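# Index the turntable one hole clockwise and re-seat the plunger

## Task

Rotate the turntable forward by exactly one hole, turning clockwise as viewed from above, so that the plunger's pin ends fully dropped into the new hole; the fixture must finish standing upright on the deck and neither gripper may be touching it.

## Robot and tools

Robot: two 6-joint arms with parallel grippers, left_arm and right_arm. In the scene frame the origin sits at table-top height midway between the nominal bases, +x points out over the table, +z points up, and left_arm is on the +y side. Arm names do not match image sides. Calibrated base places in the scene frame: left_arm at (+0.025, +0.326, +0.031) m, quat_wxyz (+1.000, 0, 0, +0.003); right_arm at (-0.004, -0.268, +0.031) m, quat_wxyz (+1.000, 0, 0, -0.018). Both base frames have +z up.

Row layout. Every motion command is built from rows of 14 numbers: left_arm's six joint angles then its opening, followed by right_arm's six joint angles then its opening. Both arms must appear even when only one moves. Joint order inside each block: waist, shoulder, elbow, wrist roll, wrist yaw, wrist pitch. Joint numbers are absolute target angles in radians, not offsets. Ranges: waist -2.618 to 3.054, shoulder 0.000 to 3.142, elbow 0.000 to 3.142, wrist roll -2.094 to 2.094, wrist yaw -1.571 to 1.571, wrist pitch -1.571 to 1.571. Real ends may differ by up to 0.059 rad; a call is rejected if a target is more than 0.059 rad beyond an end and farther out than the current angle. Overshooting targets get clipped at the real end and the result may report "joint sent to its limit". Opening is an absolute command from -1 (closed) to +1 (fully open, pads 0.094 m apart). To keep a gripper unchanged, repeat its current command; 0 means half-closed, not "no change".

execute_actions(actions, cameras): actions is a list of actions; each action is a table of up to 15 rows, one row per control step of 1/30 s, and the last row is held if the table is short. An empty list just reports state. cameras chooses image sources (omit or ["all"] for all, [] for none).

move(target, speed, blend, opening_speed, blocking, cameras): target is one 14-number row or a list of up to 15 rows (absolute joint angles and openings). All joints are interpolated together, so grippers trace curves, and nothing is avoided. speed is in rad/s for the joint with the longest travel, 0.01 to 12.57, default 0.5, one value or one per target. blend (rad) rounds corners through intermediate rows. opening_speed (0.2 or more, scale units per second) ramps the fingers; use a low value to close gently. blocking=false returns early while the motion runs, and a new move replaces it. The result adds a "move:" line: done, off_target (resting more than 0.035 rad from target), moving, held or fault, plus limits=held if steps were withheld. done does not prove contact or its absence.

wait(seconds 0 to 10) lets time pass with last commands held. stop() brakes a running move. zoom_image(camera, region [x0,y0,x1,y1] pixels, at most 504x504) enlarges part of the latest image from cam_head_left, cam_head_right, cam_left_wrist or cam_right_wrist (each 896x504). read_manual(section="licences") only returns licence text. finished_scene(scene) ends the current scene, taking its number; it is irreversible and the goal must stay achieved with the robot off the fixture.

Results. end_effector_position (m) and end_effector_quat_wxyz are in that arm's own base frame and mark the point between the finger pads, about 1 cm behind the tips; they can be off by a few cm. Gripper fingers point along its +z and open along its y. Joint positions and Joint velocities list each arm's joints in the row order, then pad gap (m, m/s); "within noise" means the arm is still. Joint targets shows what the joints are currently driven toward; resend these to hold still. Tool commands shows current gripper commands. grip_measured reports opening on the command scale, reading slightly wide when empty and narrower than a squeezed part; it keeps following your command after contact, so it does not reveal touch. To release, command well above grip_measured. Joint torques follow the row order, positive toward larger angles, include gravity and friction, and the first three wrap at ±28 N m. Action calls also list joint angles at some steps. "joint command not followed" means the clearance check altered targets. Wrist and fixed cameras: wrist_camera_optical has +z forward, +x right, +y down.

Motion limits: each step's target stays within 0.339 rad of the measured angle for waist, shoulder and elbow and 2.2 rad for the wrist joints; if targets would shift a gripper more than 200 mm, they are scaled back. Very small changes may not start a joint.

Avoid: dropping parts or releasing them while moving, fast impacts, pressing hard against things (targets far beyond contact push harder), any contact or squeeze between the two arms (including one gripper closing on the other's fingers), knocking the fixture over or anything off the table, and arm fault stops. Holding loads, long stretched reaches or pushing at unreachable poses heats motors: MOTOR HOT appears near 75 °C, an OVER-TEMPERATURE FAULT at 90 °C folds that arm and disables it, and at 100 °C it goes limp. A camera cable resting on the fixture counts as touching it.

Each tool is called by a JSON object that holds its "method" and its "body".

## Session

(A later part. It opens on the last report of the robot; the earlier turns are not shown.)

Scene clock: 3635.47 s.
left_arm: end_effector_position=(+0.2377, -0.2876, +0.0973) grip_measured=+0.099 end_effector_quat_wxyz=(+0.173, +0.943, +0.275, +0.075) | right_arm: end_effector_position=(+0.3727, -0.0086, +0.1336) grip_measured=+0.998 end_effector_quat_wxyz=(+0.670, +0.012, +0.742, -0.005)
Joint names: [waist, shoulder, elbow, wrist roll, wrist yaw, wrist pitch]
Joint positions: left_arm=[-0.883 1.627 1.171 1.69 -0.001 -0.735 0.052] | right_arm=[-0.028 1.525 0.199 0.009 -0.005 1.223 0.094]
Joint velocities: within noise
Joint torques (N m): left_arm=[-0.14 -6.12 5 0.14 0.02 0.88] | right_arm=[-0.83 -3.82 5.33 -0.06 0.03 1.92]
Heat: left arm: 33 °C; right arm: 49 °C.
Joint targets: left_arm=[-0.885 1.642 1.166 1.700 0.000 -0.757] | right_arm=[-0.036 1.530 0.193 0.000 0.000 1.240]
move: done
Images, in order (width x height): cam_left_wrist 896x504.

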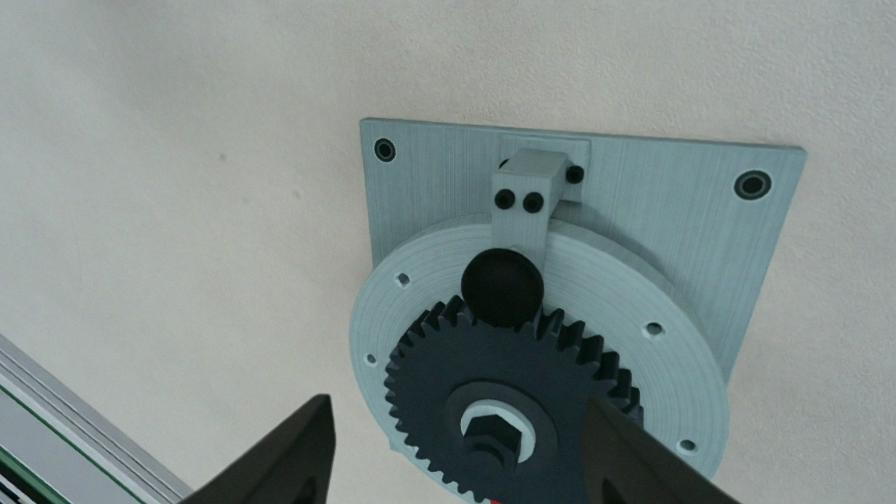

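{"method": "move", "body": {"target": [-0.885, 1.763, 1.05, 1.70, 0, -0.512, 0.1, -0.036, 1.53, 0.193, 0, 0, 1.24, 1.0], "speed": 0.3, "cameras": ["cam_left_wrist"]}}

{"method": "zoom_image", "body": {"camera": "cam_left_wrist", "region": [340, 280, 564, 504]}}

Scene clock: 3662.17 s.
left_arm: end_effector_position=(+0.2430, -0.2940, +0.0368) grip_measured=+0.099 end_effector_quat_wxyz=(+0.164, +0.945, +0.275, +0.071) | right_arm: end_effector_position=(+0.3727, -0.0086, +0.1336) grip_measured=+0.998 end_effector_quat_wxyz=(+0.670, +0.012, +0.742, -0.005)
Joint names: [waist, shoulder, elbow, wrist roll, wrist yaw, wrist pitch]
Joint positions: left_arm=[-0.883 1.749 1.062 1.692 -0.001 -0.525 0.052] | right_arm=[-0.028 1.525 0.199 0.009 -0.005 1.223 0.094]
Joint velocities: within noise
Joint torques (N m): left_arm=[-0.14 -6.98 4.07 0.11 -0.01 1.27] | right_arm=[-0.83 -3.88 5.37 -0.07 0.03 1.93]
Heat: left arm: 33 °C; right arm: 47 °C.
Joint targets: left_arm=[-0.885 1.763 1.050 1.700 0.000 -0.512] | right_arm=[-0.036 1.530 0.193 0.000 0.000 1.240]
move: done
Images, in order (width x height): cam_left_wrist 896x504.

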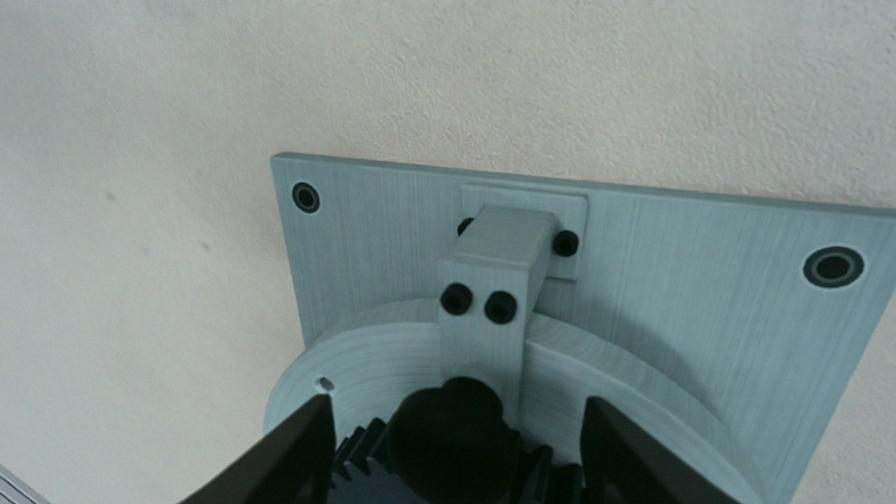

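Scaled by 2.250 from the camera's 896x504 image, which has a finer 1280x720 frame.

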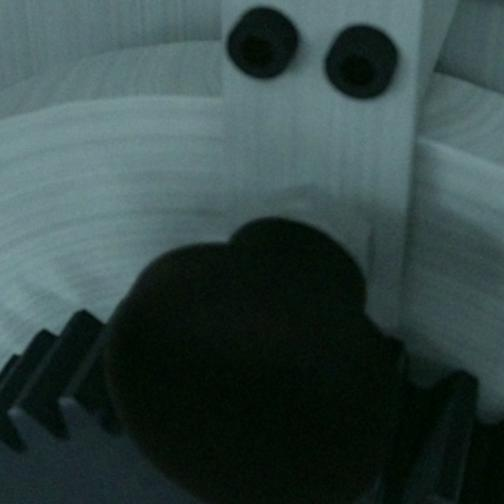

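{"method": "move", "body": {"target": [[-0.885, 1.62, 1.19, 1.70, 0, -0.77, 0.1, -0.036, 1.53, 0.193, 0, 0, 1.24, 1.0], [-0.5, 1.6, 1.2, 0.8, 0, -0.3, 0.1, 0.3, 1.53, 0.6, 0, 0, 0.6, -1.0], [0, 1.54, 0.19, 0, 0, 1.32, 1.0, 0.55, 1.6, 0.9, 0, 0, 0.1, -1.0], [0, 1.54, 0.19, 0, 0, 1.32, 1.0, 0.68, 1.82, 1.05, 0, 0, -0.14, -1.0], [0, 1.54, 0.19, 0, 0, 1.32, 1.0, 0.68, 2.012, 0.962, 0, 0, -0.272, -1.0]], "speed": [0.5, 0.8, 0.8, 0.5, 0.3], "cameras": ["cam_right_wrist", "cam_head_left"]}}

Scene clock: 3754.17 s.
left_arm: end_effector_position=(+0.3755, -0.0005, +0.1415) grip_measured=+0.998 end_effector_quat_wxyz=(+0.687, +0.004, +0.727, +0.002) | right_arm: end_effector_position=(+0.3573, +0.2891, +0.0232) grip_measured=-0.982 end_effector_quat_wxyz=(+0.302, -0.312, +0.894, +0.109)
Joint names: [waist, shoulder, elbow, wrist roll, wrist yaw, wrist pitch]
Joint positions: left_arm=[-0.006 1.561 0.201 0.008 -0.003 1.303 0.094] | right_arm=[0.677 1.897 1.029 0.007 -0.003 -0.049 0.001]
Joint velocities: within noise
Joint torques (N m): left_arm=[0.46 -6.48 2.7 -0.1 0.02 2.4] | right_arm=[0.24 -0.69 1.55 -0.05 0.01 -0.65]
Heat: left arm: 34 °C; right arm: 45 °C.
Joint targets: left_arm=[0.000 1.540 0.190 0.000 0.000 1.320] | right_arm=[0.680 2.012 0.962 0.000 0.000 -0.272]
move: off_target (right_arm); right_arm: the wrist pitch is farthest, 0.223 rad from its target
Images, in order (width x height): cam_head_left 896x504, cam_right_wrist 896x504.

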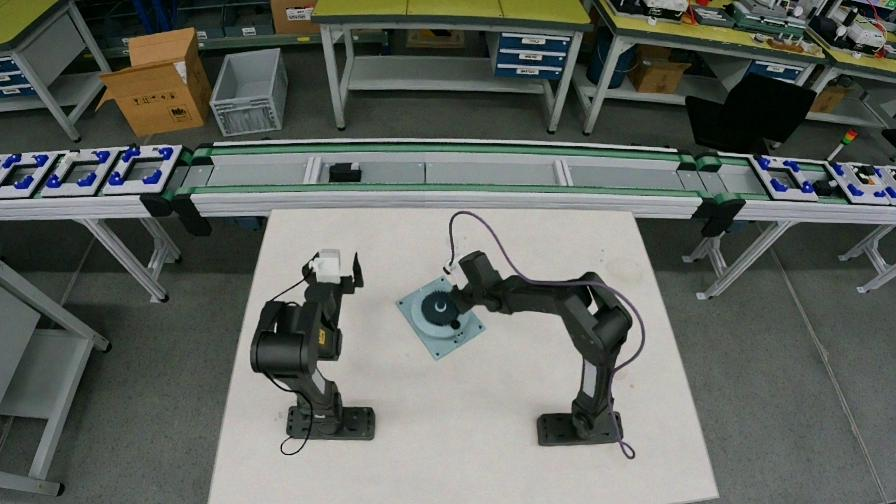

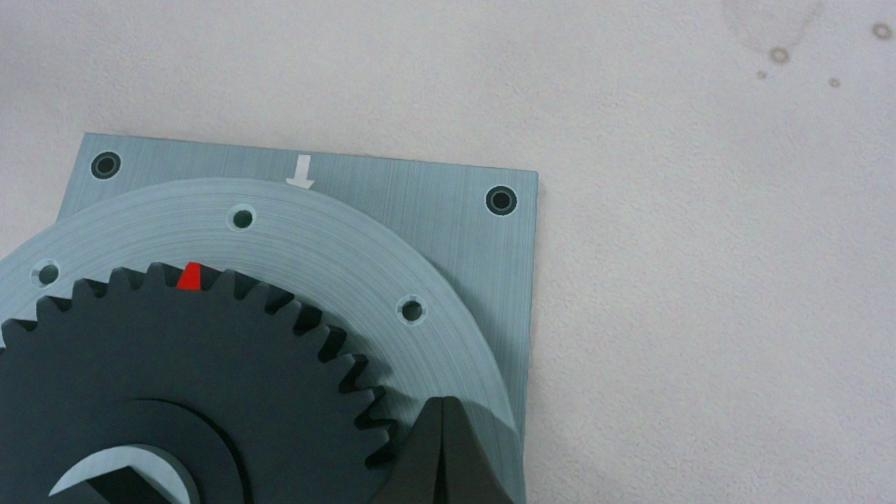

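{"method": "move", "body": {"target": [[0, 1.54, 0.19, 0, 0, 1.32, 1.0, 0.66, 1.80, 1.06, 0, 0, -0.14, -1.0], [0, 1.54, 0.19, 0, 0, 1.32, 1.0, 0.3, 1.53, 0.6, 0, 0, 0.6, -1.0], [0, 1.54, 0.19, 0, 0, 1.32, 1.0, -0.036, 1.53, 0.193, 0, 0, 1.24, 1.0]], "speed": [0.4, 0.8, 0.8], "cameras": ["cam_head_left", "cam_head_right"]}}

{"method": "zoom_image", "body": {"camera": "cam_head_left", "region": [380, 260, 500, 370]}}

Scene clock: 3779.70 s.
left_arm: end_effector_position=(+0.3755, -0.0005, +0.1415) grip_measured=+0.998 end_effector_quat_wxyz=(+0.687, +0.004, +0.727, +0.002) | right_arm: end_effector_position=(+0.3729, -0.0093, +0.1238) grip_measured=+0.998 end_effector_quat_wxyz=(+0.659, +0.013, +0.752, -0.006)
Joint names: [waist, shoulder, elbow, wrist roll, wrist yaw, wrist pitch]
Joint positions: left_arm=[-0.006 1.561 0.201 0.008 -0.003 1.303 0.094] | right_arm=[-0.029 1.552 0.199 0.007 -0.002 1.223 0.094]
Joint velocities: within noise
Joint torques (N m): left_arm=[0.43 -6.52 2.71 -0.08 0.01 2.41] | right_arm=[-0.79 -6.15 5.14 -0.05 0.01 1.93]
Heat: left arm: 34 °C; right arm: 44 °C.
Joint targets: left_arm=[0.000 1.540 0.190 0.000 0.000 1.320] | right_arm=[-0.036 1.530 0.193 0.000 0.000 1.240]
move: done
Images, in order (width x height): cam_head_left 896x504, cam_head_right 896x504.

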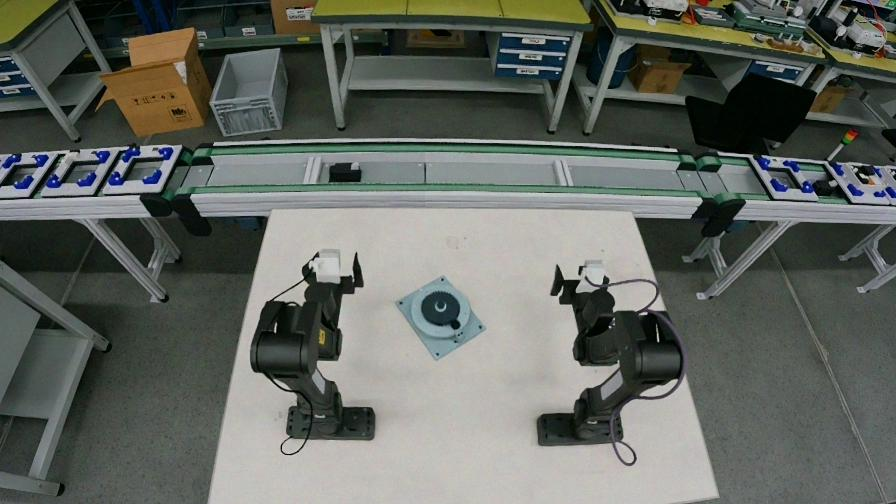

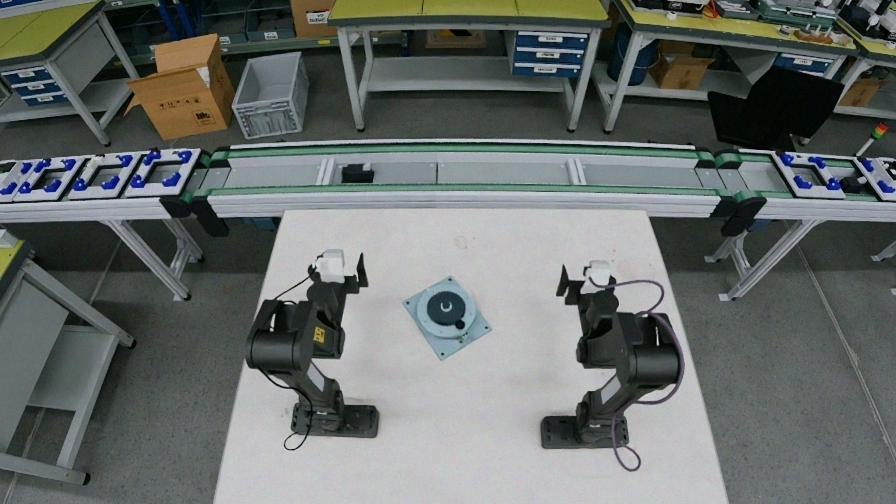

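Scaled by 4.200 from the camera's 896x504 image, which has a finer 1280x720 frame.

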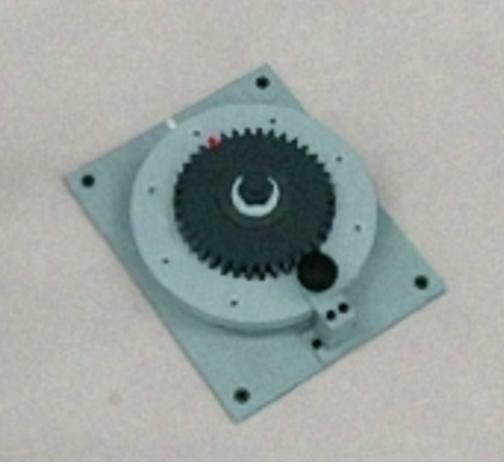

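{"method": "finished_scene", "body": {"scene": 1}}

The scene is finished: the task was done.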